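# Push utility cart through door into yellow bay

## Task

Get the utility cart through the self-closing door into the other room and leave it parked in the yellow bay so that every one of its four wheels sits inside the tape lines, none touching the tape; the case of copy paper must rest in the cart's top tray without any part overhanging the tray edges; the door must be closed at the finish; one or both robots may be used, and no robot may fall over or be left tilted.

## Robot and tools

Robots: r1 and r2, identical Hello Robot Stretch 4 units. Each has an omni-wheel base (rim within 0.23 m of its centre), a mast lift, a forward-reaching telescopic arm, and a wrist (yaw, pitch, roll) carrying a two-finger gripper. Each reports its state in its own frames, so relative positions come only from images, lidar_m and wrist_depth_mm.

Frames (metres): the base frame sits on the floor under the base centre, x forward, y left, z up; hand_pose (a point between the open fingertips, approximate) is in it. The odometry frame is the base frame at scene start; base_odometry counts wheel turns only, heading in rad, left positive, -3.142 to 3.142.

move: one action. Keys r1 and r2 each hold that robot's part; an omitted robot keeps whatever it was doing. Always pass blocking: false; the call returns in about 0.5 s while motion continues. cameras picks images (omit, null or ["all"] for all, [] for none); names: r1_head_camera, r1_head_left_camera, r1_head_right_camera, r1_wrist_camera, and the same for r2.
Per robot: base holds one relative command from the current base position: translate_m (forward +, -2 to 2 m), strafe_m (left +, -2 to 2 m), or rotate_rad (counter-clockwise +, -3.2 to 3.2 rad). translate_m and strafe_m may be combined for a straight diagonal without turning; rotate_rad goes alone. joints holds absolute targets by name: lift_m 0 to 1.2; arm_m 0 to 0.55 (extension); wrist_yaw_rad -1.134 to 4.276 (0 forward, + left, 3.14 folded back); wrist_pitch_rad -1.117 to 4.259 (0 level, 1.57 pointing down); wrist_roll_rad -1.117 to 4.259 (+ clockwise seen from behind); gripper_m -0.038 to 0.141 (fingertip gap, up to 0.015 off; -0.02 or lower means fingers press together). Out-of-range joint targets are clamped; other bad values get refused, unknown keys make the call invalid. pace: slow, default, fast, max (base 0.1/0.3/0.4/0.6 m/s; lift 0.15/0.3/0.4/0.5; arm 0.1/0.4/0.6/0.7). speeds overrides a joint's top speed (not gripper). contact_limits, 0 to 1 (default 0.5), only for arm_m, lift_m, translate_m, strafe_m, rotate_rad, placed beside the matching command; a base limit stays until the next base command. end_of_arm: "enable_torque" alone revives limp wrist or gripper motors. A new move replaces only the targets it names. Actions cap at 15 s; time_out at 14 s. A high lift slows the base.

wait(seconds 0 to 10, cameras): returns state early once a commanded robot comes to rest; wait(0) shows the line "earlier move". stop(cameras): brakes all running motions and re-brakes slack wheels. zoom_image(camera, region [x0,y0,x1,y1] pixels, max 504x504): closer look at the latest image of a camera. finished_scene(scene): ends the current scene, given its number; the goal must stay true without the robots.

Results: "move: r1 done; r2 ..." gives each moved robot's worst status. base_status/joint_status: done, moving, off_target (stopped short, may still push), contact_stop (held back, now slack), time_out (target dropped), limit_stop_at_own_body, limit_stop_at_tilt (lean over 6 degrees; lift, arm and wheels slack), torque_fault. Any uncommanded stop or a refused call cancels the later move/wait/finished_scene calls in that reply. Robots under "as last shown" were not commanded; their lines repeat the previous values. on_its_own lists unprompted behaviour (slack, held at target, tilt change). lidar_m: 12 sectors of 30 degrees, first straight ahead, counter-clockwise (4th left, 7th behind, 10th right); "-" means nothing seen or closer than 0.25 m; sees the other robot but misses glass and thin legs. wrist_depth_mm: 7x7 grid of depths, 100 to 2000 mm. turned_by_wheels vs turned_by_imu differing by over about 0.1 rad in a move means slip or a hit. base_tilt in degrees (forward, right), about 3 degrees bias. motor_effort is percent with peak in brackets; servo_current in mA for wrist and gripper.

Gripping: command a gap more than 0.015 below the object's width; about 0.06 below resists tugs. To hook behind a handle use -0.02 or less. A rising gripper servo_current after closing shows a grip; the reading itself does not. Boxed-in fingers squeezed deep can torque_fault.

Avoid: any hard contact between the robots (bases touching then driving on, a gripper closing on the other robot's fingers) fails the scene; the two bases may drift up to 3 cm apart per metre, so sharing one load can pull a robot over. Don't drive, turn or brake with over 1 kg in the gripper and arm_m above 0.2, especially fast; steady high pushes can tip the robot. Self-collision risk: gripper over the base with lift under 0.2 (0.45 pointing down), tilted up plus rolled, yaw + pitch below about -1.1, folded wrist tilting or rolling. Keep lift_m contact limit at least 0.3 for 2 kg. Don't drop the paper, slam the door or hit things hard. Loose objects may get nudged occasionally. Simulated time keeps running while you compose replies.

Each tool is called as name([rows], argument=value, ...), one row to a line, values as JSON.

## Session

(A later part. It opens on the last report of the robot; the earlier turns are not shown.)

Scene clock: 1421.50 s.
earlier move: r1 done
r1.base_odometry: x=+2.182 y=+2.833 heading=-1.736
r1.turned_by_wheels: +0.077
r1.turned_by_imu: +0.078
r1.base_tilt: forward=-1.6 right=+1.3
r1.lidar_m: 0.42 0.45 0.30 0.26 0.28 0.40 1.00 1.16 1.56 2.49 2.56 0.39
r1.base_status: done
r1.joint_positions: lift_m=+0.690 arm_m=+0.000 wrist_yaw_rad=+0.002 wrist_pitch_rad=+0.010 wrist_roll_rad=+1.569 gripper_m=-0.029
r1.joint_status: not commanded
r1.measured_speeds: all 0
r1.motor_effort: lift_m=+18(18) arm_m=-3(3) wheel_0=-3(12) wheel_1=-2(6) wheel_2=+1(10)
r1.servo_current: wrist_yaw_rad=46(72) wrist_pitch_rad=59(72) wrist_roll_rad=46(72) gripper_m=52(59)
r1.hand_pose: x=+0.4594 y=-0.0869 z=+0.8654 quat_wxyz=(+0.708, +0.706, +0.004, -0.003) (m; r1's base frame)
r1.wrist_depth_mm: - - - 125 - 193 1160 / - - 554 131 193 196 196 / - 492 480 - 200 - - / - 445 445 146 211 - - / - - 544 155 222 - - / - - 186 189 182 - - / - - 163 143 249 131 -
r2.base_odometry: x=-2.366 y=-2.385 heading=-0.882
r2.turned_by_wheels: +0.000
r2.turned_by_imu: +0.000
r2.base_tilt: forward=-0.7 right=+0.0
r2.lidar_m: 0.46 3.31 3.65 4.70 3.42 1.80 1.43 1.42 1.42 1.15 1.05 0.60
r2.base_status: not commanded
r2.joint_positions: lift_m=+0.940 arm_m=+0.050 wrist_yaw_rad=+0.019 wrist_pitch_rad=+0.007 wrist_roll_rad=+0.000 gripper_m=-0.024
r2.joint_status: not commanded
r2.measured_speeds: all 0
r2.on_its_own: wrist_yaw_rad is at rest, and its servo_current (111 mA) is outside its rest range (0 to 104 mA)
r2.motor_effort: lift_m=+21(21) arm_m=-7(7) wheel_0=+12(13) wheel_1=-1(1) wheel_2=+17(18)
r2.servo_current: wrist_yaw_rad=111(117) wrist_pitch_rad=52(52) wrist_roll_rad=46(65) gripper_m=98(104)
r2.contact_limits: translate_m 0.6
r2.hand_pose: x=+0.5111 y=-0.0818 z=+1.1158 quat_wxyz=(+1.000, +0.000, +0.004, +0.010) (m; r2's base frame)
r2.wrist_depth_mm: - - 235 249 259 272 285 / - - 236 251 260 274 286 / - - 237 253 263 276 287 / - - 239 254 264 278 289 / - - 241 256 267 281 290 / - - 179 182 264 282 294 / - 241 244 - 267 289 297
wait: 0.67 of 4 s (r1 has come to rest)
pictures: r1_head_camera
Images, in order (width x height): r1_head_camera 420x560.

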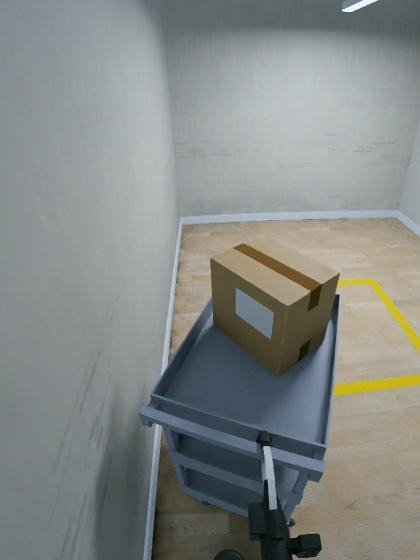

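move(r1={"base":{"translate_m":0.25},"pace":"slow"}, blocking=false, cameras=[])

wait(seconds=5, cameras=["r1_head_camera"])

Scene clock: 1435.93 s.
move: r1 moving
r1.base_odometry: x=+2.180 y=+2.821 heading=-1.736
r1.turned_by_wheels: +0.000
r1.turned_by_imu: +0.000
r1.base_tilt: forward=-1.6 right=+1.2
r1.lidar_m: 0.40 0.42 0.30 0.28 0.30 0.43 0.99 1.17 1.56 2.51 2.55 0.41
r1.base_status: translate_m moving
r1.joint_positions: lift_m=+0.690 arm_m=+0.000 wrist_yaw_rad=+0.002 wrist_pitch_rad=+0.010 wrist_roll_rad=+1.569 gripper_m=-0.029
r1.joint_status: not commanded
r1.measured_speeds: translate_m=+0.049 strafe_m=+0.000 rotate_rad=+0.000 lift_m=+0.000 arm_m=+0.000 wrist_yaw_rad=+0.000 wrist_pitch_rad=+0.000 wrist_roll_rad=+0.000
r1.motor_effort: lift_m=+18(18) arm_m=-1(4) wheel_0=+7(7) wheel_1=+3(6) wheel_2=-9(9)
r1.servo_current: wrist_yaw_rad=46(72) wrist_pitch_rad=59(65) wrist_roll_rad=39(59) gripper_m=59(59)
r1.hand_pose: x=+0.4594 y=-0.0869 z=+0.8654 quat_wxyz=(+0.708, +0.706, +0.004, -0.003) (m; r1's base frame)
r1.wrist_depth_mm: - - - 128 - 1430 1205 / - - 580 133 195 199 200 / - 508 492 - 202 - - / - 449 452 150 211 - - / - - 521 155 224 - - / - - 585 189 182 - - / - - 163 129 245 - -
r2.base_odometry: x=-2.366 y=-2.385 heading=-0.882
r2.turned_by_wheels: +0.000
r2.turned_by_imu: +0.000
r2.base_tilt: forward=-0.6 right=+0.0
r2.lidar_m: 0.46 3.28 3.72 4.70 3.42 1.80 1.45 1.42 1.40 1.16 1.06 0.59
r2.base_status: not commanded
r2.joint_positions: lift_m=+0.940 arm_m=+0.050 wrist_yaw_rad=+0.019 wrist_pitch_rad=+0.007 wrist_roll_rad=+0.000 gripper_m=-0.024
r2.joint_status: not commanded
r2.measured_speeds: all 0
r2.motor_effort: lift_m=+21(21) arm_m=-7(7) wheel_0=+12(13) wheel_1=-1(1) wheel_2=+18(18)
r2.servo_current: wrist_yaw_rad=117(124) wrist_pitch_rad=52(59) wrist_roll_rad=52(59) gripper_m=98(104)
r2.contact_limits: translate_m 0.6
r2.hand_pose: x=+0.5111 y=-0.0818 z=+1.1158 quat_wxyz=(+1.000, +0.000, +0.004, +0.010) (m; r2's base frame)
r2.wrist_depth_mm: - - 236 250 259 272 283 / - - 236 251 262 274 286 / - - 237 253 264 276 286 / - - 240 254 265 279 289 / - - 242 255 267 279 290 / - - 179 181 264 281 294 / - 240 244 - 268 287 294
pictures: none
No camera images: "cameras" was empty.

Scene clock: 1439.23 s.
earlier move: r1 done
r1.base_odometry: x=+2.141 y=+2.586 heading=-1.736
r1.turned_by_wheels: +0.000
r1.turned_by_imu: +0.001
r1.base_tilt: forward=-1.6 right=+1.3
r1.lidar_m: 0.38 0.46 0.34 0.30 0.30 0.42 1.06 1.44 1.88 2.48 2.86 0.40
r1.base_status: done
r1.joint_positions: lift_m=+0.690 arm_m=+0.000 wrist_yaw_rad=+0.001 wrist_pitch_rad=+0.010 wrist_roll_rad=+1.569 gripper_m=-0.029
r1.joint_status: not commanded
r1.measured_speeds: all 0
r1.motor_effort: lift_m=+17(18) arm_m=+4(4) wheel_0=+5(9) wheel_1=+2(7) wheel_2=-1(10)
r1.servo_current: wrist_yaw_rad=59(72) wrist_pitch_rad=59(72) wrist_roll_rad=59(72) gripper_m=59(65)
r1.hand_pose: x=+0.4594 y=-0.0870 z=+0.8654 quat_wxyz=(+0.708, +0.706, +0.004, -0.003) (m; r1's base frame)
r1.wrist_depth_mm: - - - - - 1537 1205 / - - - - 208 213 215 / - - 559 151 212 - - / - 484 473 157 218 - - / - 488 477 162 225 - - / - 609 521 189 182 - - / - 133 163 144 239 - -
r2.base_odometry: x=-2.366 y=-2.385 heading=-0.882
r2.turned_by_wheels: +0.000
r2.turned_by_imu: +0.000
r2.base_tilt: forward=-0.6 right=+0.1
r2.lidar_m: 0.43 3.32 3.69 4.71 3.40 1.78 1.44 1.43 1.41 1.15 1.03 0.58
r2.base_status: not commanded
r2.joint_positions: lift_m=+0.940 arm_m=+0.050 wrist_yaw_rad=+0.019 wrist_pitch_rad=+0.007 wrist_roll_rad=+0.000 gripper_m=-0.024
r2.joint_status: not commanded
r2.measured_speeds: all 0
r2.on_its_own: wrist_yaw_rad is at rest, and its servo_current (111 mA) is outside its rest range (0 to 104 mA)
r2.motor_effort: lift_m=+21(21) arm_m=-7(7) wheel_0=+12(13) wheel_1=-1(2) wheel_2=+18(18)
r2.servo_current: wrist_yaw_rad=111(124) wrist_pitch_rad=46(59) wrist_roll_rad=39(59) gripper_m=98(104)
r2.contact_limits: translate_m 0.6
r2.hand_pose: x=+0.5111 y=-0.0818 z=+1.1158 quat_wxyz=(+1.000, +0.000, +0.004, +0.010) (m; r2's base frame)
r2.wrist_depth_mm: - - 236 250 258 272 285 / - - 236 251 262 273 286 / - - 236 253 263 274 289 / - - 239 254 264 277 289 / - - 241 256 267 279 291 / - - 179 181 264 281 293 / - 241 245 - 267 287 297
wait: 3.30 of 5 s (r1 has come to rest)
pictures: r1_head_camera
Images, in order (width x height): r1_head_camera 420x560.

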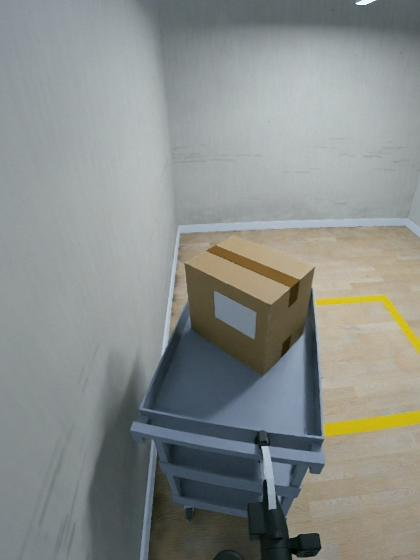

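move(r1={"base":{"translate_m":-0.8,"strafe_m":-0.58},"pace":"slow"}, blocking=false, cameras=[])

wait(seconds=10, cameras=[])

wait(seconds=4, cameras=["r1_head_camera"])

Scene clock: 1490.13 s.
move: r1 moving
r1.base_odometry: x=+2.135 y=+2.598 heading=-1.735
r1.turned_by_wheels: +0.001
r1.turned_by_imu: +0.001
r1.base_tilt: forward=-1.6 right=+1.2
r1.lidar_m: 0.41 0.45 0.33 0.30 0.32 0.44 1.08 1.40 1.88 2.48 2.87 0.41
r1.base_status: translate_m moving; strafe_m moving
r1.joint_positions: lift_m=+0.690 arm_m=+0.000 wrist_yaw_rad=+0.002 wrist_pitch_rad=+0.010 wrist_roll_rad=+1.569 gripper_m=-0.029
r1.joint_status: not commanded
r1.measured_speeds: translate_m=-0.043 strafe_m=-0.031 rotate_rad=+0.000 lift_m=+0.000 arm_m=+0.000 wrist_yaw_rad=+0.000 wrist_pitch_rad=+0.000 wrist_roll_rad=+0.000
r1.motor_effort: lift_m=+18(18) arm_m=+0(4) wheel_0=+7(8) wheel_1=-5(7) wheel_2=+10(10)
r1.servo_current: wrist_yaw_rad=26(65) wrist_pitch_rad=52(65) wrist_roll_rad=52(52) gripper_m=52(59)
r1.hand_pose: x=+0.4594 y=-0.0869 z=+0.8654 quat_wxyz=(+0.708, +0.706, +0.004, -0.003) (m; r1's base frame)
r1.wrist_depth_mm: - - - - - 1618 1205 / - - - - 208 215 216 / - - 554 151 213 - - / - 480 469 157 219 - - / - 492 477 161 225 - - / - 603 535 188 182 - - / - - 163 144 240 - -
r2.base_odometry: x=-2.366 y=-2.385 heading=-0.882
r2.turned_by_wheels: +0.000
r2.turned_by_imu: +0.000
r2.base_tilt: forward=-0.6 right=+0.0
r2.lidar_m: 0.44 3.30 3.71 4.70 3.39 1.78 1.45 1.43 1.40 1.14 1.06 0.59
r2.base_status: not commanded
r2.joint_positions: lift_m=+0.940 arm_m=+0.050 wrist_yaw_rad=+0.019 wrist_pitch_rad=+0.007 wrist_roll_rad=+0.000 gripper_m=-0.024
r2.joint_status: not commanded
r2.measured_speeds: all 0
r2.motor_effort: lift_m=+21(21) arm_m=-6(7) wheel_0=+12(13) wheel_1=-1(1) wheel_2=+18(18)
r2.servo_current: wrist_yaw_rad=124(124) wrist_pitch_rad=52(52) wrist_roll_rad=39(59) gripper_m=91(104)
r2.contact_limits: translate_m 0.6
r2.hand_pose: x=+0.5111 y=-0.0818 z=+1.1158 quat_wxyz=(+1.000, +0.000, +0.004, +0.010) (m; r2's base frame)
r2.wrist_depth_mm: - - 235 250 260 271 283 / - - 236 250 262 273 285 / - - 237 253 262 276 286 / - - 240 255 265 278 289 / - - 241 256 266 279 291 / - - 179 182 263 282 291 / - 240 245 - 267 287 296
pictures: none
No camera images: "cameras" was empty.

Scene clock: 1500.13 s.
earlier move: r1 moving
r1.base_odometry: x=+1.703 y=+3.466 heading=-1.735
r1.turned_by_wheels: +0.000
r1.turned_by_imu: -0.004
r1.base_tilt: forward=-1.6 right=+1.3
r1.lidar_m: 0.34 0.32 0.86 0.82 0.85 0.61 0.55 0.58 0.75 1.87 1.98 0.46
r1.base_status: translate_m moving; strafe_m moving
r1.joint_positions: lift_m=+0.690 arm_m=+0.000 wrist_yaw_rad=+0.002 wrist_pitch_rad=+0.010 wrist_roll_rad=+1.569 gripper_m=-0.029
r1.joint_status: not commanded
r1.measured_speeds: translate_m=-0.028 strafe_m=-0.020 rotate_rad=+0.001 lift_m=+0.000 arm_m=+0.000 wrist_yaw_rad=+0.000 wrist_pitch_rad=+0.000 wrist_roll_rad=+0.000
r1.motor_effort: lift_m=+18(18) arm_m=-3(4) wheel_0=+3(9) wheel_1=-3(8) wheel_2=+3(11)
r1.servo_current: wrist_yaw_rad=33(85) wrist_pitch_rad=52(72) wrist_roll_rad=39(78) gripper_m=52(65)
r1.hand_pose: x=+0.4594 y=-0.0869 z=+0.8654 quat_wxyz=(+0.708, +0.706, +0.004, -0.003) (m; r1's base frame)
r1.wrist_depth_mm: - - - - - 1618 1138 / - - - 221 - 1708 1160 / - - - - 279 287 290 / - - - 260 257 1708 1205 / - - - 243 242 1708 - / - - 517 174 182 - - / - 413 180 142 215 131 -
r2.base_odometry: x=-2.366 y=-2.385 heading=-0.882
r2.turned_by_wheels: +0.000
r2.turned_by_imu: +0.001
r2.base_tilt: forward=-0.7 right=+0.0
r2.lidar_m: 0.44 3.31 3.68 4.68 3.41 1.75 1.42 1.42 1.42 1.11 1.03 0.58
r2.base_status: not commanded
r2.joint_positions: lift_m=+0.940 arm_m=+0.050 wrist_yaw_rad=+0.019 wrist_pitch_rad=+0.007 wrist_roll_rad=+0.000 gripper_m=-0.024
r2.joint_status: not commanded
r2.measured_speeds: all 0
r2.motor_effort: lift_m=+21(21) arm_m=-7(7) wheel_0=+12(13) wheel_1=-1(2) wheel_2=+17(18)
r2.servo_current: wrist_yaw_rad=111(130) wrist_pitch_rad=52(59) wrist_roll_rad=46(65) gripper_m=98(111)
r2.contact_limits: translate_m 0.6
r2.hand_pose: x=+0.5111 y=-0.0818 z=+1.1158 quat_wxyz=(+1.000, +0.000, +0.004, +0.010) (m; r2's base frame)
r2.wrist_depth_mm: - - 236 248 260 272 285 / - - 236 251 263 274 285 / - - 237 254 264 276 287 / - - 240 254 265 278 290 / - - 241 256 266 279 291 / - - 179 182 265 282 294 / - 241 245 - 267 287 297
wait: 10.00 s; no rest
pictures: none
No camera images: "cameras" was empty.

Scene clock: 1500.70 s.
earlier move: r1 done
r1.base_odometry: x=+1.701 y=+3.471 heading=-1.736
r1.turned_by_wheels: +0.000
r1.turned_by_imu: +0.000
r1.base_tilt: forward=-1.6 right=+1.3
r1.lidar_m: 0.32 0.31 0.88 0.80 0.85 0.60 0.54 0.57 0.77 1.89 1.99 0.47
r1.base_status: done
r1.joint_positions: lift_m=+0.690 arm_m=+0.000 wrist_yaw_rad=+0.002 wrist_pitch_rad=+0.010 wrist_roll_rad=+1.569 gripper_m=-0.029
r1.joint_status: not commanded
r1.measured_speeds: all 0
r1.motor_effort: lift_m=+18(18) arm_m=-4(4) wheel_0=+3(9) wheel_1=-2(8) wheel_2=+2(11)
r1.servo_current: wrist_yaw_rad=52(85) wrist_pitch_rad=59(72) wrist_roll_rad=52(78) gripper_m=52(65)
r1.hand_pose: x=+0.4594 y=-0.0869 z=+0.8654 quat_wxyz=(+0.708, +0.706, +0.004, -0.003) (m; r1's base frame)
r1.wrist_depth_mm: - - - - - 1661 1160 / - - - 225 - 1661 1182 / - - - - 279 289 291 / - - - 260 258 1661 1205 / - - - 242 241 1863 - / - - 517 175 182 - - / - 410 180 142 214 131 -
r2.base_odometry: x=-2.366 y=-2.385 heading=-0.882
r2.turned_by_wheels: +0.000
r2.turned_by_imu: +0.000
r2.base_tilt: forward=-0.7 right=+0.1
r2.lidar_m: 0.45 3.32 3.69 4.69 3.39 1.80 1.43 1.42 1.39 1.15 1.07 0.58
r2.base_status: not commanded
r2.joint_positions: lift_m=+0.940 arm_m=+0.050 wrist_yaw_rad=+0.019 wrist_pitch_rad=+0.007 wrist_roll_rad=+0.000 gripper_m=-0.024
r2.joint_status: not commanded
r2.measured_speeds: all 0
r2.on_its_own: wrist_yaw_rad is at rest, and its servo_current (111 mA) is outside its rest range (0 to 104 mA)
r2.motor_effort: lift_m=+21(21) arm_m=-7(7) wheel_0=+12(13) wheel_1=-1(2) wheel_2=+17(18)
r2.servo_current: wrist_yaw_rad=111(130) wrist_pitch_rad=46(59) wrist_roll_rad=46(65) gripper_m=98(111)
r2.contact_limits: translate_m 0.6
r2.hand_pose: x=+0.5111 y=-0.0818 z=+1.1158 quat_wxyz=(+1.000, +0.000, +0.004, +0.010) (m; r2's base frame)
r2.wrist_depth_mm: - - 235 250 259 272 283 / - - 236 250 262 274 286 / - - 237 253 264 274 287 / - - 240 253 264 278 289 / - - 242 254 266 278 290 / - - 179 181 264 282 294 / - 241 244 - 267 289 297
wait: 0.57 of 4 s (r1 has come to rest)
pictures: r1_head_camera
Images, in order (width x height): r1_head_camera 420x560.

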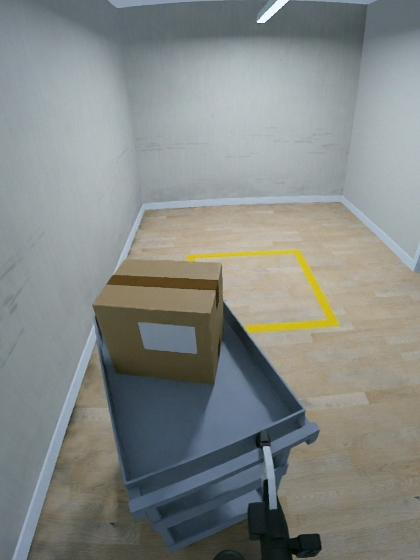

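move(r1={"base":{"strafe_m":0.5},"pace":"slow"}, blocking=false, cameras=[])

wait(seconds=8, cameras=["r1_head_camera"])

Scene clock: 1506.40 s.
move: r1 moving
r1.base_odometry: x=+1.715 y=+3.468 heading=-1.736
r1.turned_by_wheels: +0.000
r1.turned_by_imu: +0.000
r1.base_tilt: forward=-1.6 right=+1.3
r1.lidar_m: 0.32 0.32 0.87 0.80 0.85 0.59 0.55 0.55 0.77 1.86 1.99 0.46
r1.base_status: strafe_m moving
r1.joint_positions: lift_m=+0.690 arm_m=+0.000 wrist_yaw_rad=+0.002 wrist_pitch_rad=+0.010 wrist_roll_rad=+1.569 gripper_m=-0.029
r1.joint_status: not commanded
r1.measured_speeds: translate_m=+0.000 strafe_m=+0.056 rotate_rad=+0.001 lift_m=+0.000 arm_m=+0.000 wrist_yaw_rad=+0.000 wrist_pitch_rad=+0.000 wrist_roll_rad=+0.000
r1.motor_effort: lift_m=+18(18) arm_m=-4(4) wheel_0=-8(10) wheel_1=+5(7) wheel_2=+1(1)
r1.servo_current: wrist_yaw_rad=46(59) wrist_pitch_rad=59(72) wrist_roll_rad=52(65) gripper_m=59(59)
r1.hand_pose: x=+0.4594 y=-0.0869 z=+0.8654 quat_wxyz=(+0.708, +0.706, +0.004, -0.003) (m; r1's base frame)
r1.wrist_depth_mm: - - - - - 1618 1182 / - - - - - 1661 1182 / - - - - 282 289 294 / - - - 263 260 1708 1229 / - - - 244 242 1863 - / - - 539 172 182 - - / - 421 180 142 214 132 -
r2.base_odometry: x=-2.366 y=-2.385 heading=-0.882
r2.turned_by_wheels: +0.000
r2.turned_by_imu: +0.000
r2.base_tilt: forward=-0.6 right=+0.0
r2.lidar_m: 0.47 3.30 3.71 4.69 3.39 1.78 1.44 1.42 1.39 1.15 1.02 0.60
r2.base_status: not commanded
r2.joint_positions: lift_m=+0.940 arm_m=+0.050 wrist_yaw_rad=+0.019 wrist_pitch_rad=+0.007 wrist_roll_rad=+0.000 gripper_m=-0.024
r2.joint_status: not commanded
r2.measured_speeds: all 0
r2.motor_effort: lift_m=+21(21) arm_m=-7(7) wheel_0=+12(13) wheel_1=-1(1) wheel_2=+17(18)
r2.servo_current: wrist_yaw_rad=98(117) wrist_pitch_rad=59(59) wrist_roll_rad=46(59) gripper_m=98(104)
r2.contact_limits: translate_m 0.6
r2.hand_pose: x=+0.5111 y=-0.0818 z=+1.1158 quat_wxyz=(+1.000, +0.000, +0.004, +0.010) (m; r2's base frame)
r2.wrist_depth_mm: - - 235 249 258 271 283 / - - 236 251 262 274 285 / - - 237 253 264 276 287 / - - 240 254 264 278 289 / - - 242 255 266 279 291 / - - 179 181 265 282 293 / - 240 244 - 268 287 297
pictures: none
No camera images: "cameras" was empty.

Scene clock: 1512.07 s.
earlier move: r1 done
r1.base_odometry: x=+2.194 y=+3.388 heading=-1.736
r1.turned_by_wheels: +0.000
r1.turned_by_imu: +0.001
r1.base_tilt: forward=-1.6 right=+1.3
r1.lidar_m: 0.40 0.47 0.36 0.33 0.35 0.45 0.59 0.60 0.81 1.96 2.50 0.39
r1.base_status: done
r1.joint_positions: lift_m=+0.690 arm_m=+0.000 wrist_yaw_rad=-0.005 wrist_pitch_rad=+0.010 wrist_roll_rad=+1.569 gripper_m=-0.029
r1.joint_status: not commanded
r1.measured_speeds: all 0
r1.motor_effort: lift_m=+17(18) arm_m=+4(4) wheel_0=-5(12) wheel_1=+2(8) wheel_2=-3(6)
r1.servo_current: wrist_yaw_rad=59(78) wrist_pitch_rad=65(72) wrist_roll_rad=46(72) gripper_m=52(65)
r1.hand_pose: x=+0.4588 y=-0.0888 z=+0.8654 quat_wxyz=(+0.708, +0.706, +0.002, -0.005) (m; r1's base frame)
r1.wrist_depth_mm: - - - - - 1464 1182 / - - - - 204 210 210 / - - 525 149 209 - - / - 462 455 154 216 - - / - 525 496 160 225 - - / - - 549 189 182 - - / - 133 163 143 243 - -
r2.base_odometry: x=-2.366 y=-2.385 heading=-0.882
r2.turned_by_wheels: +0.000
r2.turned_by_imu: +0.001
r2.base_tilt: forward=-0.6 right=+0.0
r2.lidar_m: 0.44 3.31 3.67 4.70 3.40 1.76 1.41 1.43 1.43 1.15 1.06 0.59
r2.base_status: not commanded
r2.joint_positions: lift_m=+0.940 arm_m=+0.050 wrist_yaw_rad=+0.019 wrist_pitch_rad=+0.007 wrist_roll_rad=+0.000 gripper_m=-0.024
r2.joint_status: not commanded
r2.measured_speeds: all 0
r2.on_its_own: wrist_yaw_rad is at rest, and its servo_current (111 mA) is outside its rest range (0 to 104 mA)
r2.motor_effort: lift_m=+21(21) arm_m=-7(7) wheel_0=+12(13) wheel_1=-1(2) wheel_2=+17(18)
r2.servo_current: wrist_yaw_rad=111(124) wrist_pitch_rad=52(59) wrist_roll_rad=39(59) gripper_m=98(104)
r2.contact_limits: translate_m 0.6
r2.hand_pose: x=+0.5111 y=-0.0818 z=+1.1158 quat_wxyz=(+1.000, +0.000, +0.004, +0.010) (m; r2's base frame)
r2.wrist_depth_mm: - - 235 249 260 271 285 / - - 235 251 262 274 286 / - - 237 254 263 276 287 / - - 241 254 264 278 290 / - - 242 254 268 278 291 / - - 179 182 266 281 294 / - 241 244 - 267 289 296
wait: 5.67 of 8 s (r1 has come to rest)
pictures: r1_head_camera
Images, in order (width x height): r1_head_camera 420x560.

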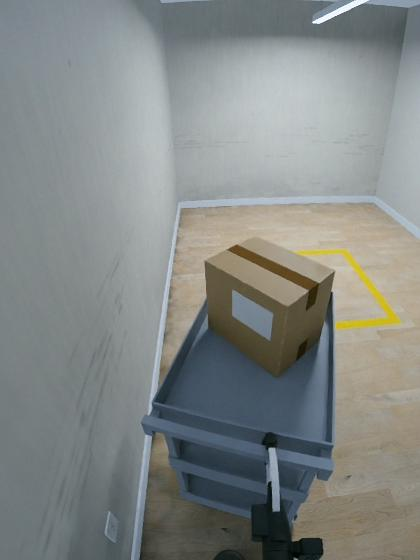

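move(r1={"base":{"translate_m":0.3},"pace":"slow"}, blocking=false, cameras=[])

wait(seconds=1.4, cameras=[])

wait(seconds=6, cameras=["r1_head_camera"])

Scene clock: 1539.43 s.
move: r1 moving
r1.base_odometry: x=+2.192 y=+3.376 heading=-1.736
r1.turned_by_wheels: +0.000
r1.turned_by_imu: +0.000
r1.base_tilt: forward=-1.6 right=+1.3
r1.lidar_m: 0.42 0.47 0.36 0.31 0.34 0.45 0.58 0.62 0.82 2.01 2.51 0.39
r1.base_status: translate_m moving
r1.joint_positions: lift_m=+0.690 arm_m=+0.000 wrist_yaw_rad=-0.005 wrist_pitch_rad=+0.010 wrist_roll_rad=+1.569 gripper_m=-0.029
r1.joint_status: not commanded
r1.measured_speeds: translate_m=+0.049 strafe_m=+0.000 rotate_rad=+0.000 lift_m=+0.000 arm_m=+0.000 wrist_yaw_rad=+0.000 wrist_pitch_rad=+0.000 wrist_roll_rad=+0.000
r1.motor_effort: lift_m=+18(18) arm_m=+4(4) wheel_0=+4(6) wheel_1=+4(7) wheel_2=-10(11)
r1.servo_current: wrist_yaw_rad=65(65) wrist_pitch_rad=65(72) wrist_roll_rad=46(59) gripper_m=59(59)
r1.hand_pose: x=+0.4588 y=-0.0888 z=+0.8654 quat_wxyz=(+0.708, +0.706, +0.002, -0.005) (m; r1's base frame)
r1.wrist_depth_mm: - - - - - 1464 1182 / - - - - 206 209 211 / - - 535 150 210 - - / - 466 455 155 216 - - / - 504 484 160 224 - - / - - 544 189 182 - - / - - 163 143 240 - -
r2.base_odometry: x=-2.366 y=-2.385 heading=-0.882
r2.turned_by_wheels: +0.000
r2.turned_by_imu: +0.000
r2.base_tilt: forward=-0.7 right=+0.1
r2.lidar_m: 0.45 3.29 3.67 4.67 3.43 1.77 1.46 1.44 1.40 1.15 1.06 0.59
r2.base_status: not commanded
r2.joint_positions: lift_m=+0.940 arm_m=+0.050 wrist_yaw_rad=+0.019 wrist_pitch_rad=+0.007 wrist_roll_rad=+0.000 gripper_m=-0.024
r2.joint_status: not commanded
r2.measured_speeds: all 0
r2.motor_effort: lift_m=+21(21) arm_m=-7(7) wheel_0=+12(13) wheel_1=-1(1) wheel_2=+17(18)
r2.servo_current: wrist_yaw_rad=117(117) wrist_pitch_rad=52(59) wrist_roll_rad=39(59) gripper_m=104(104)
r2.contact_limits: translate_m 0.6
r2.hand_pose: x=+0.5111 y=-0.0818 z=+1.1158 quat_wxyz=(+1.000, +0.000, +0.004, +0.010) (m; r2's base frame)
r2.wrist_depth_mm: - - 235 250 259 271 283 / - - 236 251 262 273 286 / - - 238 253 263 274 287 / - - 240 255 264 278 289 / - - 242 255 266 279 291 / - - 179 182 265 282 293 / - 241 244 - 267 289 294
pictures: none
No camera images: "cameras" was empty.

Scene clock: 1540.83 s.
earlier move: r1 moving
r1.base_odometry: x=+2.171 y=+3.250 heading=-1.736
r1.turned_by_wheels: +0.000
r1.turned_by_imu: +0.000
r1.base_tilt: forward=-1.6 right=+1.3
r1.lidar_m: 0.39 0.44 0.37 0.33 0.36 0.49 0.72 0.74 0.96 2.42 2.49 0.41
r1.base_status: translate_m moving
r1.joint_positions: lift_m=+0.690 arm_m=+0.000 wrist_yaw_rad=+0.000 wrist_pitch_rad=+0.010 wrist_roll_rad=+1.569 gripper_m=-0.029
r1.joint_status: not commanded
r1.measured_speeds: translate_m=+0.100 strafe_m=+0.000 rotate_rad=+0.001 lift_m=+0.000 arm_m=+0.000 wrist_yaw_rad=+0.000 wrist_pitch_rad=+0.000 wrist_roll_rad=+0.000
r1.motor_effort: lift_m=+18(18) arm_m=+4(4) wheel_0=+7(9) wheel_1=+5(7) wheel_2=-5(11)
r1.servo_current: wrist_yaw_rad=59(65) wrist_pitch_rad=65(72) wrist_roll_rad=65(65) gripper_m=52(65)
r1.hand_pose: x=+0.4593 y=-0.0873 z=+0.8654 quat_wxyz=(+0.708, +0.706, +0.004, -0.003) (m; r1's base frame)
r1.wrist_depth_mm: - - - 148 - 1464 1205 / - - - - 212 219 220 / - - 574 157 216 - - / - 500 488 159 220 - - / - 480 466 163 225 - - / - 574 517 189 182 - - / - 140 163 144 236 - -
r2.base_odometry: x=-2.366 y=-2.385 heading=-0.882
r2.turned_by_wheels: +0.000
r2.turned_by_imu: +0.000
r2.base_tilt: forward=-0.6 right=+0.0
r2.lidar_m: 0.46 3.31 3.67 4.69 3.40 1.78 1.43 1.45 1.40 1.14 1.05 0.59
r2.base_status: not commanded
r2.joint_positions: lift_m=+0.940 arm_m=+0.050 wrist_yaw_rad=+0.019 wrist_pitch_rad=+0.007 wrist_roll_rad=+0.000 gripper_m=-0.024
r2.joint_status: not commanded
r2.measured_speeds: all 0
r2.motor_effort: lift_m=+21(21) arm_m=-7(7) wheel_0=+12(13) wheel_1=-1(1) wheel_2=+17(18)
r2.servo_current: wrist_yaw_rad=111(124) wrist_pitch_rad=52(59) wrist_roll_rad=52(59) gripper_m=104(104)
r2.contact_limits: translate_m 0.6
r2.hand_pose: x=+0.5111 y=-0.0818 z=+1.1158 quat_wxyz=(+1.000, +0.000, +0.004, +0.010) (m; r2's base frame)
r2.wrist_depth_mm: - - 236 249 259 272 283 / - - 235 250 262 276 286 / - - 237 252 263 276 289 / - - 238 255 265 279 289 / - - 242 256 267 281 290 / - - 179 182 265 282 294 / - 240 244 - 267 289 297
wait: 1.40 s; no rest
pictures: none
No camera images: "cameras" was empty.

Scene clock: 1543.20 s.
earlier move: r1 done
r1.base_odometry: x=+2.144 y=+3.093 heading=-1.736
r1.turned_by_wheels: +0.000
r1.turned_by_imu: +0.000
r1.base_tilt: forward=-1.6 right=+1.3
r1.lidar_m: 0.38 0.40 0.38 0.34 0.35 0.48 0.87 0.91 1.16 2.43 2.46 0.45
r1.base_status: done
r1.joint_positions: lift_m=+0.690 arm_m=+0.000 wrist_yaw_rad=+0.000 wrist_pitch_rad=+0.010 wrist_roll_rad=+1.569 gripper_m=-0.029
r1.joint_status: not commanded
r1.measured_speeds: all 0
r1.motor_effort: lift_m=+18(18) arm_m=+4(4) wheel_0=+6(10) wheel_1=+3(7) wheel_2=-2(11)
r1.servo_current: wrist_yaw_rad=46(65) wrist_pitch_rad=52(72) wrist_roll_rad=46(65) gripper_m=52(65)
r1.hand_pose: x=+0.4593 y=-0.0873 z=+0.8654 quat_wxyz=(+0.708, +0.706, +0.004, -0.003) (m; r1's base frame)
r1.wrist_depth_mm: - - - - - 1618 1182 / - - - - 233 241 243 / - - - 232 231 1576 - / - - 580 170 230 - - / - 484 462 169 231 - - / - 484 459 189 182 - - / - 141 179 144 230 - -
r2.base_odometry: x=-2.366 y=-2.385 heading=-0.882
r2.turned_by_wheels: +0.000
r2.turned_by_imu: +0.000
r2.base_tilt: forward=-0.7 right=-0.1
r2.lidar_m: 0.44 3.30 3.67 4.68 3.38 1.79 1.45 1.41 1.41 1.16 1.04 0.58
r2.base_status: not commanded
r2.joint_positions: lift_m=+0.940 arm_m=+0.050 wrist_yaw_rad=+0.019 wrist_pitch_rad=+0.007 wrist_roll_rad=+0.000 gripper_m=-0.024
r2.joint_status: not commanded
r2.measured_speeds: all 0
r2.motor_effort: lift_m=+21(21) arm_m=-7(7) wheel_0=+12(13) wheel_1=-1(2) wheel_2=+17(18)
r2.servo_current: wrist_yaw_rad=104(124) wrist_pitch_rad=46(59) wrist_roll_rad=46(65) gripper_m=98(104)
r2.contact_limits: translate_m 0.6
r2.hand_pose: x=+0.5111 y=-0.0818 z=+1.1158 quat_wxyz=(+1.000, +0.000, +0.004, +0.010) (m; r2's base frame)
r2.wrist_depth_mm: - - 236 249 259 273 283 / - - 236 250 262 274 285 / - - 237 253 263 276 287 / - - 239 255 265 277 289 / - - 241 256 266 281 291 / - - 179 181 264 281 293 / - 240 244 - 268 287 297
wait: 2.37 of 6 s (r1 has come to rest)
pictures: r1_head_camera
Images, in order (width x height): r1_head_camera 420x560.

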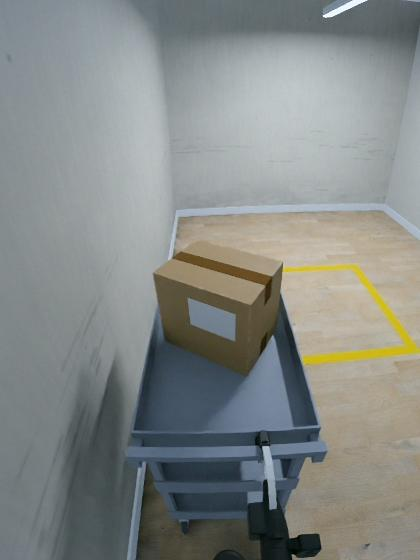

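wait(seconds=0, cameras=["r1_head_left_camera","r1_head_right_camera","r1_wrist_camera"])

Scene clock: 1560.20 s.
r1.base_odometry: x=+2.144 y=+3.093 heading=-1.736
r1.turned_by_wheels: +0.000
r1.turned_by_imu: +0.000
r1.base_tilt: forward=-1.6 right=+1.3
r1.lidar_m: 0.37 0.42 0.37 0.34 0.37 0.49 0.87 0.90 1.15 2.44 2.50 0.45
r1.base_status: done
r1.joint_positions: lift_m=+0.690 arm_m=+0.000 wrist_yaw_rad=+0.000 wrist_pitch_rad=+0.010 wrist_roll_rad=+1.569 gripper_m=-0.029
r1.joint_status: not commanded
r1.measured_speeds: all 0
r1.motor_effort: lift_m=+17(18) arm_m=+4(4) wheel_0=+6(10) wheel_1=+3(7) wheel_2=-2(11)
r1.servo_current: wrist_yaw_rad=46(65) wrist_pitch_rad=59(72) wrist_roll_rad=59(65) gripper_m=52(65)
r1.hand_pose: x=+0.4593 y=-0.0873 z=+0.8654 quat_wxyz=(+0.708, +0.706, +0.004, -0.003) (m; r1's base frame)
r1.wrist_depth_mm: - - - - - 1576 1160 / - - - - 234 241 244 / - - - 231 231 1576 - / - - 580 169 232 - - / - 488 462 169 231 - - / - 480 455 188 183 - - / - 141 179 143 229 - -
r2.base_odometry: x=-2.366 y=-2.385 heading=-0.882
r2.turned_by_wheels: +0.000
r2.turned_by_imu: +0.000
r2.base_tilt: forward=-0.7 right=+0.0
r2.lidar_m: 0.46 3.33 3.67 4.68 3.36 1.77 1.43 1.42 1.41 1.13 1.05 0.58
r2.base_status: not commanded
r2.joint_positions: lift_m=+0.940 arm_m=+0.050 wrist_yaw_rad=+0.019 wrist_pitch_rad=+0.007 wrist_roll_rad=+0.000 gripper_m=-0.024
r2.joint_status: not commanded
r2.measured_speeds: all 0
r2.motor_effort: lift_m=+21(21) arm_m=-7(7) wheel_0=+12(13) wheel_1=-1(2) wheel_2=+17(18)
r2.servo_current: wrist_yaw_rad=98(124) wrist_pitch_rad=52(59) wrist_roll_rad=46(65) gripper_m=98(104)
r2.contact_limits: translate_m 0.6
r2.hand_pose: x=+0.5111 y=-0.0818 z=+1.1158 quat_wxyz=(+1.000, +0.000, +0.004, +0.010) (m; r2's base frame)
r2.wrist_depth_mm: - - 236 249 260 271 283 / - - 236 250 262 274 285 / - - 238 253 264 276 287 / - - 240 254 264 278 290 / - - 242 256 266 281 293 / - - 179 181 264 281 293 / - 240 244 - 267 289 296
pictures: r1_head_left_camera, r1_head_right_camera, r1_wrist_camera
Images, in order (width x height): r1_head_left_camera 420x672, r1_head_right_camera 420x672, r1_wrist_camera 616x392.

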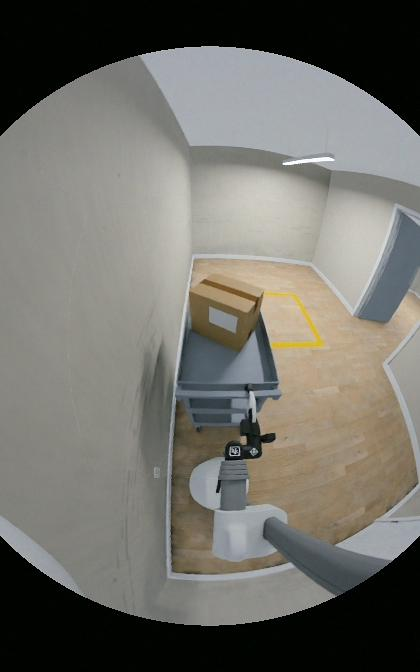

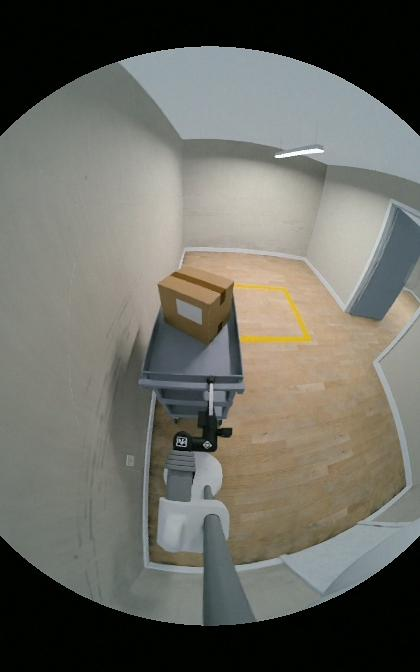

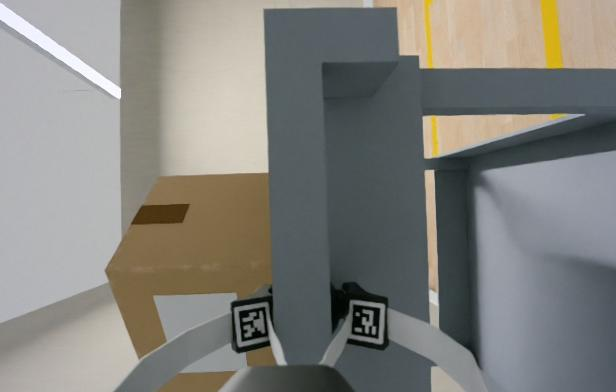

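move(r1={"base":{"translate_m":-0.4,"strafe_m":-0.6},"pace":"slow"}, blocking=false, cameras=[])

wait(seconds=10, cameras=["r1_head_camera"])

Scene clock: 1574.17 s.
move: r1 moving
r1.base_odometry: x=+2.135 y=+3.101 heading=-1.735
r1.turned_by_wheels: +0.001
r1.turned_by_imu: +0.001
r1.base_tilt: forward=-1.5 right=+1.2
r1.lidar_m: 0.37 0.38 0.38 0.36 0.38 0.50 0.86 0.90 1.16 2.43 2.48 0.43
r1.base_status: translate_m moving; strafe_m moving
r1.joint_positions: lift_m=+0.690 arm_m=+0.000 wrist_yaw_rad=+0.003 wrist_pitch_rad=+0.010 wrist_roll_rad=+1.569 gripper_m=-0.029
r1.joint_status: not commanded
r1.measured_speeds: translate_m=-0.027 strafe_m=-0.041 rotate_rad=+0.000 lift_m=+0.000 arm_m=+0.000 wrist_yaw_rad=+0.000 wrist_pitch_rad=+0.000 wrist_roll_rad=+0.000
r1.motor_effort: lift_m=+17(18) arm_m=+3(4) wheel_0=+7(9) wheel_1=-6(6) wheel_2=+9(10)
r1.servo_current: wrist_yaw_rad=39(59) wrist_pitch_rad=65(65) wrist_roll_rad=39(59) gripper_m=59(59)
r1.hand_pose: x=+0.4595 y=-0.0866 z=+0.8654 quat_wxyz=(+0.708, +0.706, +0.005, -0.003) (m; r1's base frame)
r1.wrist_depth_mm: - - - - - 1618 1182 / - - - - 232 240 243 / - - - 230 231 1576 - / - - 574 169 231 - - / - 480 466 169 230 - - / - 477 459 189 183 - - / - 141 179 143 230 - -
r2: as last shown
r2.lidar_m: 0.45 3.31 3.67 4.71 3.42 1.77 1.45 1.42 1.41 1.14 1.07 0.61
r2.motor_effort: lift_m=+21(21) arm_m=-7(7) wheel_0=+12(13) wheel_1=-1(1) wheel_2=+17(18)
r2.servo_current: wrist_yaw_rad=124(124) wrist_pitch_rad=46(59) wrist_roll_rad=46(65) gripper_m=98(104)
r2.contact_limits: translate_m 0.6
r2.wrist_depth_mm: - - 235 250 260 271 285 / - - 236 251 262 276 286 / - - 237 253 264 276 287 / - - 239 254 264 278 289 / - - 241 255 267 279 291 / - - 179 182 264 282 293 / - 241 245 - 267 289 297
pictures: none
No camera images: "cameras" was empty.

Scene clock: 1582.17 s.
earlier move: r1 done
r1.base_odometry: x=+1.618 y=+3.585 heading=-1.735
r1.turned_by_wheels: +0.000
r1.turned_by_imu: -0.004
r1.base_tilt: forward=-1.6 right=+1.3
r1.lidar_m: 0.28 0.27 0.98 0.91 0.69 0.49 0.42 0.43 0.62 1.54 1.88 0.47
r1.base_status: done
r1.joint_positions: lift_m=+0.690 arm_m=+0.000 wrist_yaw_rad=+0.003 wrist_pitch_rad=+0.010 wrist_roll_rad=+1.569 gripper_m=-0.029
r1.joint_status: not commanded
r1.measured_speeds: all 0
r1.motor_effort: lift_m=+17(18) arm_m=-3(4) wheel_0=+3(11) wheel_1=-3(8) wheel_2=+4(10)
r1.servo_current: wrist_yaw_rad=46(72) wrist_pitch_rad=52(65) wrist_roll_rad=65(78) gripper_m=59(65)
r1.hand_pose: x=+0.4596 y=-0.0865 z=+0.8654 quat_wxyz=(+0.708, +0.706, +0.005, -0.002) (m; r1's base frame)
r1.wrist_depth_mm: - - - - - 1661 1182 / - - - - - 1618 1182 / - - - - 301 1464 1160 / - - - 262 276 1537 1078 / - - - 249 247 1756 - / - - - 175 183 - - / - - 180 142 208 131 -
r2.base_odometry: x=-2.366 y=-2.385 heading=-0.882
r2.turned_by_wheels: +0.000
r2.turned_by_imu: +0.001
r2.base_tilt: forward=-0.6 right=+0.0
r2.lidar_m: 0.44 3.30 3.65 4.69 3.40 1.75 1.46 1.42 1.41 1.14 1.03 0.60
r2.base_status: not commanded
r2.joint_positions: lift_m=+0.940 arm_m=+0.050 wrist_yaw_rad=+0.019 wrist_pitch_rad=+0.007 wrist_roll_rad=+0.000 gripper_m=-0.024
r2.joint_status: not commanded
r2.measured_speeds: all 0
r2.on_its_own: wrist_yaw_rad is at rest, and its servo_current (111 mA) is outside its rest range (0 to 104 mA)
r2.motor_effort: lift_m=+21(22) arm_m=-7(7) wheel_0=+12(13) wheel_1=-1(2) wheel_2=+17(18)
r2.servo_current: wrist_yaw_rad=111(124) wrist_pitch_rad=46(59) wrist_roll_rad=52(65) gripper_m=98(111)
r2.contact_limits: translate_m 0.6
r2.hand_pose: x=+0.5111 y=-0.0818 z=+1.1158 quat_wxyz=(+1.000, +0.000, +0.004, +0.010) (m; r2's base frame)
r2.wrist_depth_mm: - - 235 249 259 273 285 / - - 236 251 262 273 286 / - - 237 253 260 276 287 / - - 239 254 265 277 289 / - - 242 256 267 278 291 / - - 179 182 264 282 294 / - 241 244 - 268 287 297
wait: 8.00 of 10 s (r1 has come to rest)
pictures: r1_head_camera
Images, in order (width x height): r1_head_camera 420x560.

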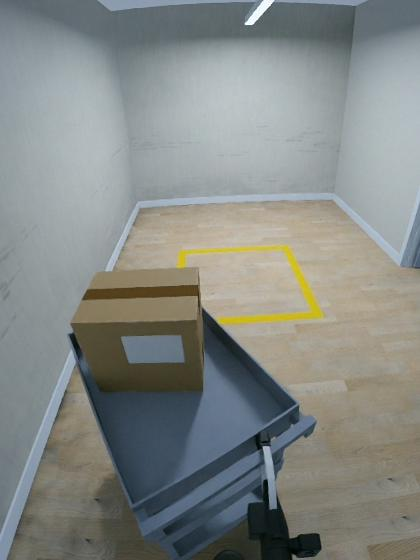

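move(r1={"base":{"rotate_rad":0.4},"pace":"slow"}, blocking=false, cameras=[])

wait(seconds=4, cameras=["r1_head_camera"])

Scene clock: 1590.50 s.
move: r1 moving
r1.base_odometry: x=+1.618 y=+3.585 heading=-1.612
r1.turned_by_wheels: +0.123
r1.turned_by_imu: +0.123
r1.base_tilt: forward=-1.6 right=+1.3
r1.lidar_m: 0.29 0.29 0.95 0.90 0.61 0.47 0.42 0.46 0.71 1.84 1.97 0.47
r1.base_status: rotate_rad moving
r1.joint_positions: lift_m=+0.690 arm_m=+0.000 wrist_yaw_rad=-0.013 wrist_pitch_rad=+0.010 wrist_roll_rad=+1.569 gripper_m=-0.029
r1.joint_status: not commanded
r1.measured_speeds: translate_m=-0.004 strafe_m=+0.000 rotate_rad=+0.479 lift_m=+0.000 arm_m=+0.000 wrist_yaw_rad=-0.053 wrist_pitch_rad=+0.000 wrist_roll_rad=+0.000
r1.motor_effort: lift_m=+17(18) arm_m=-2(4) wheel_0=-16(16) wheel_1=-5(8) wheel_2=-15(15)
r1.servo_current: wrist_yaw_rad=85(85) wrist_pitch_rad=46(65) wrist_roll_rad=65(65) gripper_m=52(65)
r1.hand_pose: x=+0.4581 y=-0.0911 z=+0.8654 quat_wxyz=(+0.708, +0.706, -0.001, -0.008) (m; r1's base frame)
r1.wrist_depth_mm: - - - - - 1661 1182 / - - - 240 - 1756 1182 / - - - - 293 300 303 / - - - 262 262 1661 1205 / - - - 237 241 1661 - / - - 185 168 180 - - / - 439 413 129 206 139 -
r2.base_odometry: x=-2.366 y=-2.385 heading=-0.882
r2.turned_by_wheels: +0.000
r2.turned_by_imu: +0.000
r2.base_tilt: forward=-0.7 right=+0.0
r2.lidar_m: 0.44 3.31 3.69 4.67 3.40 1.77 1.45 1.42 1.40 1.15 1.04 0.59
r2.base_status: not commanded
r2.joint_positions: lift_m=+0.940 arm_m=+0.050 wrist_yaw_rad=+0.019 wrist_pitch_rad=+0.007 wrist_roll_rad=+0.000 gripper_m=-0.024
r2.joint_status: not commanded
r2.measured_speeds: all 0
r2.motor_effort: lift_m=+21(21) arm_m=-7(7) wheel_0=+12(13) wheel_1=-1(1) wheel_2=+18(18)
r2.servo_current: wrist_yaw_rad=111(117) wrist_pitch_rad=52(52) wrist_roll_rad=39(65) gripper_m=98(104)
r2.contact_limits: translate_m 0.6
r2.hand_pose: x=+0.5111 y=-0.0818 z=+1.1158 quat_wxyz=(+1.000, +0.000, +0.004, +0.010) (m; r2's base frame)
r2.wrist_depth_mm: - - 235 250 259 272 283 / - - 236 251 260 273 286 / - - 237 254 264 276 287 / - - 239 255 265 278 289 / - - 242 256 266 278 290 / - - 179 182 264 281 293 / - 241 245 - 266 289 296
pictures: none
No camera images: "cameras" was empty.

Scene clock: 1591.57 s.
earlier move: r1 done
r1.base_odometry: x=+1.618 y=+3.585 heading=-1.336
r1.turned_by_wheels: +0.276
r1.turned_by_imu: +0.277
r1.base_tilt: forward=-1.6 right=+1.3
r1.lidar_m: 0.40 0.42 0.89 0.86 0.51 0.43 0.44 0.53 1.06 1.87 2.28 0.43
r1.base_status: done
r1.joint_positions: lift_m=+0.690 arm_m=+0.000 wrist_yaw_rad=+0.003 wrist_pitch_rad=+0.010 wrist_roll_rad=+1.569 gripper_m=-0.029
r1.joint_status: not commanded
r1.measured_speeds: all 0
r1.motor_effort: lift_m=+17(18) arm_m=-1(4) wheel_0=-2(18) wheel_1=-2(8) wheel_2=-2(17)
r1.servo_current: wrist_yaw_rad=46(91) wrist_pitch_rad=59(65) wrist_roll_rad=39(65) gripper_m=59(65)
r1.hand_pose: x=+0.4595 y=-0.0866 z=+0.8654 quat_wxyz=(+0.708, +0.706, +0.005, -0.003) (m; r1's base frame)
r1.wrist_depth_mm: - - - 164 - 1661 1182 / - - - - 228 235 237 / - - - 226 229 - - / - - 539 168 229 - - / - 462 459 229 231 - - / - 496 480 174 182 - - / - 140 180 142 234 132 -
r2.base_odometry: x=-2.366 y=-2.385 heading=-0.882
r2.turned_by_wheels: +0.000
r2.turned_by_imu: +0.000
r2.base_tilt: forward=-0.7 right=+0.0
r2.lidar_m: 0.45 3.28 3.69 4.70 3.40 1.78 1.46 1.44 1.39 1.15 1.05 0.61
r2.base_status: not commanded
r2.joint_positions: lift_m=+0.940 arm_m=+0.050 wrist_yaw_rad=+0.019 wrist_pitch_rad=+0.007 wrist_roll_rad=+0.000 gripper_m=-0.024
r2.joint_status: not commanded
r2.measured_speeds: all 0
r2.motor_effort: lift_m=+21(21) arm_m=-7(7) wheel_0=+12(13) wheel_1=-1(1) wheel_2=+17(18)
r2.servo_current: wrist_yaw_rad=104(124) wrist_pitch_rad=52(52) wrist_roll_rad=46(65) gripper_m=98(104)
r2.contact_limits: translate_m 0.6
r2.hand_pose: x=+0.5111 y=-0.0818 z=+1.1158 quat_wxyz=(+1.000, +0.000, +0.004, +0.010) (m; r2's base frame)
r2.wrist_depth_mm: - - 235 249 259 272 285 / - - 236 250 260 273 286 / - - 237 253 263 276 289 / - - 241 255 264 278 289 / - - 241 255 267 278 291 / - - 179 182 263 282 293 / - 241 245 - 268 287 296
wait: 1.07 of 4 s (r1 has come to rest)
pictures: r1_head_camera
Images, in order (width x height): r1_head_camera 420x560.

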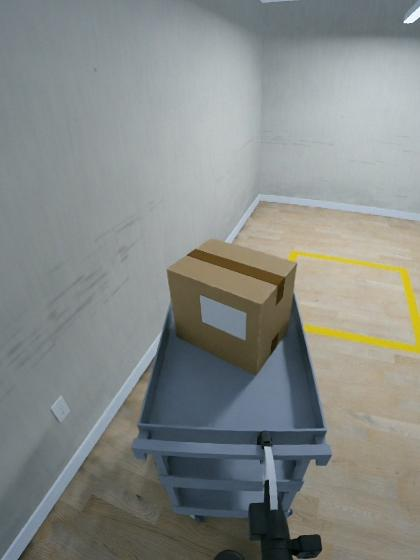

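move(r1={"base":{"translate_m":-0.1,"strafe_m":-0.5},"pace":"slow"}, blocking=false, cameras=[])

wait(seconds=10, cameras=["r1_head_camera"])

Scene clock: 1600.07 s.
move: r1 moving
r1.base_odometry: x=+1.605 y=+3.585 heading=-1.335
r1.turned_by_wheels: +0.001
r1.turned_by_imu: +0.001
r1.base_tilt: forward=-1.6 right=+1.2
r1.lidar_m: 0.39 0.42 0.93 0.80 0.50 0.44 0.43 0.56 1.04 1.87 2.26 0.42
r1.base_status: translate_m moving; strafe_m moving
r1.joint_positions: lift_m=+0.690 arm_m=+0.000 wrist_yaw_rad=+0.003 wrist_pitch_rad=+0.010 wrist_roll_rad=+1.569 gripper_m=-0.029
r1.joint_status: not commanded
r1.measured_speeds: translate_m=-0.010 strafe_m=-0.051 rotate_rad=+0.002 lift_m=+0.000 arm_m=+0.000 wrist_yaw_rad=+0.000 wrist_pitch_rad=+0.000 wrist_roll_rad=+0.000
r1.motor_effort: lift_m=+18(18) arm_m=-3(4) wheel_0=+8(8) wheel_1=-6(7) wheel_2=+6(6)
r1.servo_current: wrist_yaw_rad=39(59) wrist_pitch_rad=59(65) wrist_roll_rad=65(65) gripper_m=59(59)
r1.hand_pose: x=+0.4595 y=-0.0866 z=+0.8654 quat_wxyz=(+0.708, +0.706, +0.005, -0.003) (m; r1's base frame)
r1.wrist_depth_mm: - - - 163 - 1618 1160 / - - - - 225 234 235 / - - - 166 228 - - / - - 530 167 229 - - / - 462 462 229 230 - - / - 500 480 176 182 - - / - 140 178 142 234 132 -
r2: as last shown
r2.base_tilt: forward=-0.6 right=+0.0
r2.lidar_m: 0.44 3.31 3.69 4.70 3.43 1.77 1.44 1.45 1.41 1.16 1.04 0.58
r2.motor_effort: lift_m=+21(21) arm_m=-6(7) wheel_0=+12(13) wheel_1=-1(2) wheel_2=+17(18)
r2.servo_current: wrist_yaw_rad=111(117) wrist_pitch_rad=46(52) wrist_roll_rad=52(59) gripper_m=98(104)
r2.contact_limits: translate_m 0.6
r2.wrist_depth_mm: - - 236 249 260 273 283 / - - 236 251 262 274 285 / - - 237 254 262 276 287 / - - 239 254 265 278 289 / - - 241 255 267 281 291 / - - 179 181 263 281 294 / - 240 245 - 268 289 297
pictures: none
No camera images: "cameras" was empty.

Scene clock: 1605.90 s.
earlier move: r1 done
r1.base_odometry: x=+1.109 y=+3.566 heading=-1.335
r1.turned_by_wheels: +0.000
r1.turned_by_imu: -0.002
r1.base_tilt: forward=-1.6 right=+1.3
r1.lidar_m: 0.26 0.25 1.42 0.94 0.53 0.47 0.49 0.65 1.30 1.35 1.65 0.50
r1.base_status: done
r1.joint_positions: lift_m=+0.690 arm_m=+0.000 wrist_yaw_rad=+0.003 wrist_pitch_rad=+0.010 wrist_roll_rad=+1.569 gripper_m=-0.029
r1.joint_status: not commanded
r1.measured_speeds: all 0
r1.motor_effort: lift_m=+17(18) arm_m=-3(4) wheel_0=+4(11) wheel_1=-1(9) wheel_2=+2(8)
r1.servo_current: wrist_yaw_rad=52(72) wrist_pitch_rad=52(72) wrist_roll_rad=52(72) gripper_m=52(65)
r1.hand_pose: x=+0.4595 y=-0.0866 z=+0.8654 quat_wxyz=(+0.708, +0.706, +0.005, -0.003) (m; r1's base frame)
r1.wrist_depth_mm: - - - - - 1661 1182 / - - - - - 1708 1160 / - - - 255 - 1576 1138 / - - - - 301 317 324 / - - - 254 255 1708 1281 / - - - 189 182 1756 - / - - 180 142 204 141 -
r2.base_odometry: x=-2.366 y=-2.385 heading=-0.882
r2.turned_by_wheels: +0.000
r2.turned_by_imu: +0.001
r2.base_tilt: forward=-0.7 right=+0.0
r2.lidar_m: 0.46 3.32 3.68 4.67 3.40 1.77 1.44 1.42 1.40 1.14 1.07 0.60
r2.base_status: not commanded
r2.joint_positions: lift_m=+0.940 arm_m=+0.050 wrist_yaw_rad=+0.019 wrist_pitch_rad=+0.007 wrist_roll_rad=+0.000 gripper_m=-0.024
r2.joint_status: not commanded
r2.measured_speeds: all 0
r2.on_its_own: wrist_yaw_rad is at rest, and its servo_current (111 mA) is outside its rest range (0 to 104 mA)
r2.motor_effort: lift_m=+21(21) arm_m=-7(7) wheel_0=+12(13) wheel_1=-1(2) wheel_2=+17(18)
r2.servo_current: wrist_yaw_rad=111(124) wrist_pitch_rad=46(59) wrist_roll_rad=52(65) gripper_m=98(104)
r2.contact_limits: translate_m 0.6
r2.hand_pose: x=+0.5111 y=-0.0818 z=+1.1158 quat_wxyz=(+1.000, +0.000, +0.004, +0.010) (m; r2's base frame)
r2.wrist_depth_mm: - - 236 249 260 272 283 / - - 236 250 259 274 286 / - - 237 253 263 277 287 / - - 240 256 265 277 290 / - - 241 256 267 278 290 / - - 179 182 264 281 293 / - 241 245 - 267 289 297
wait: 5.83 of 10 s (r1 has come to rest)
pictures: r1_head_camera
Images, in order (width x height): r1_head_camera 420x560.

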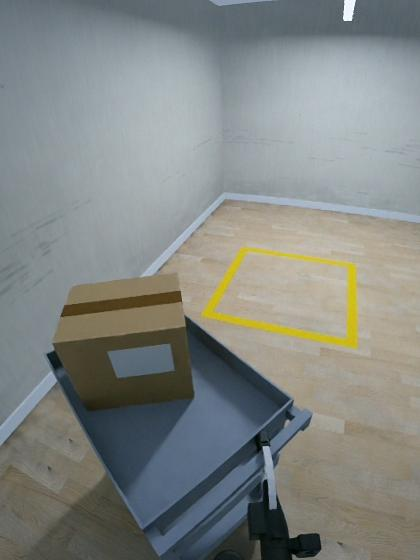

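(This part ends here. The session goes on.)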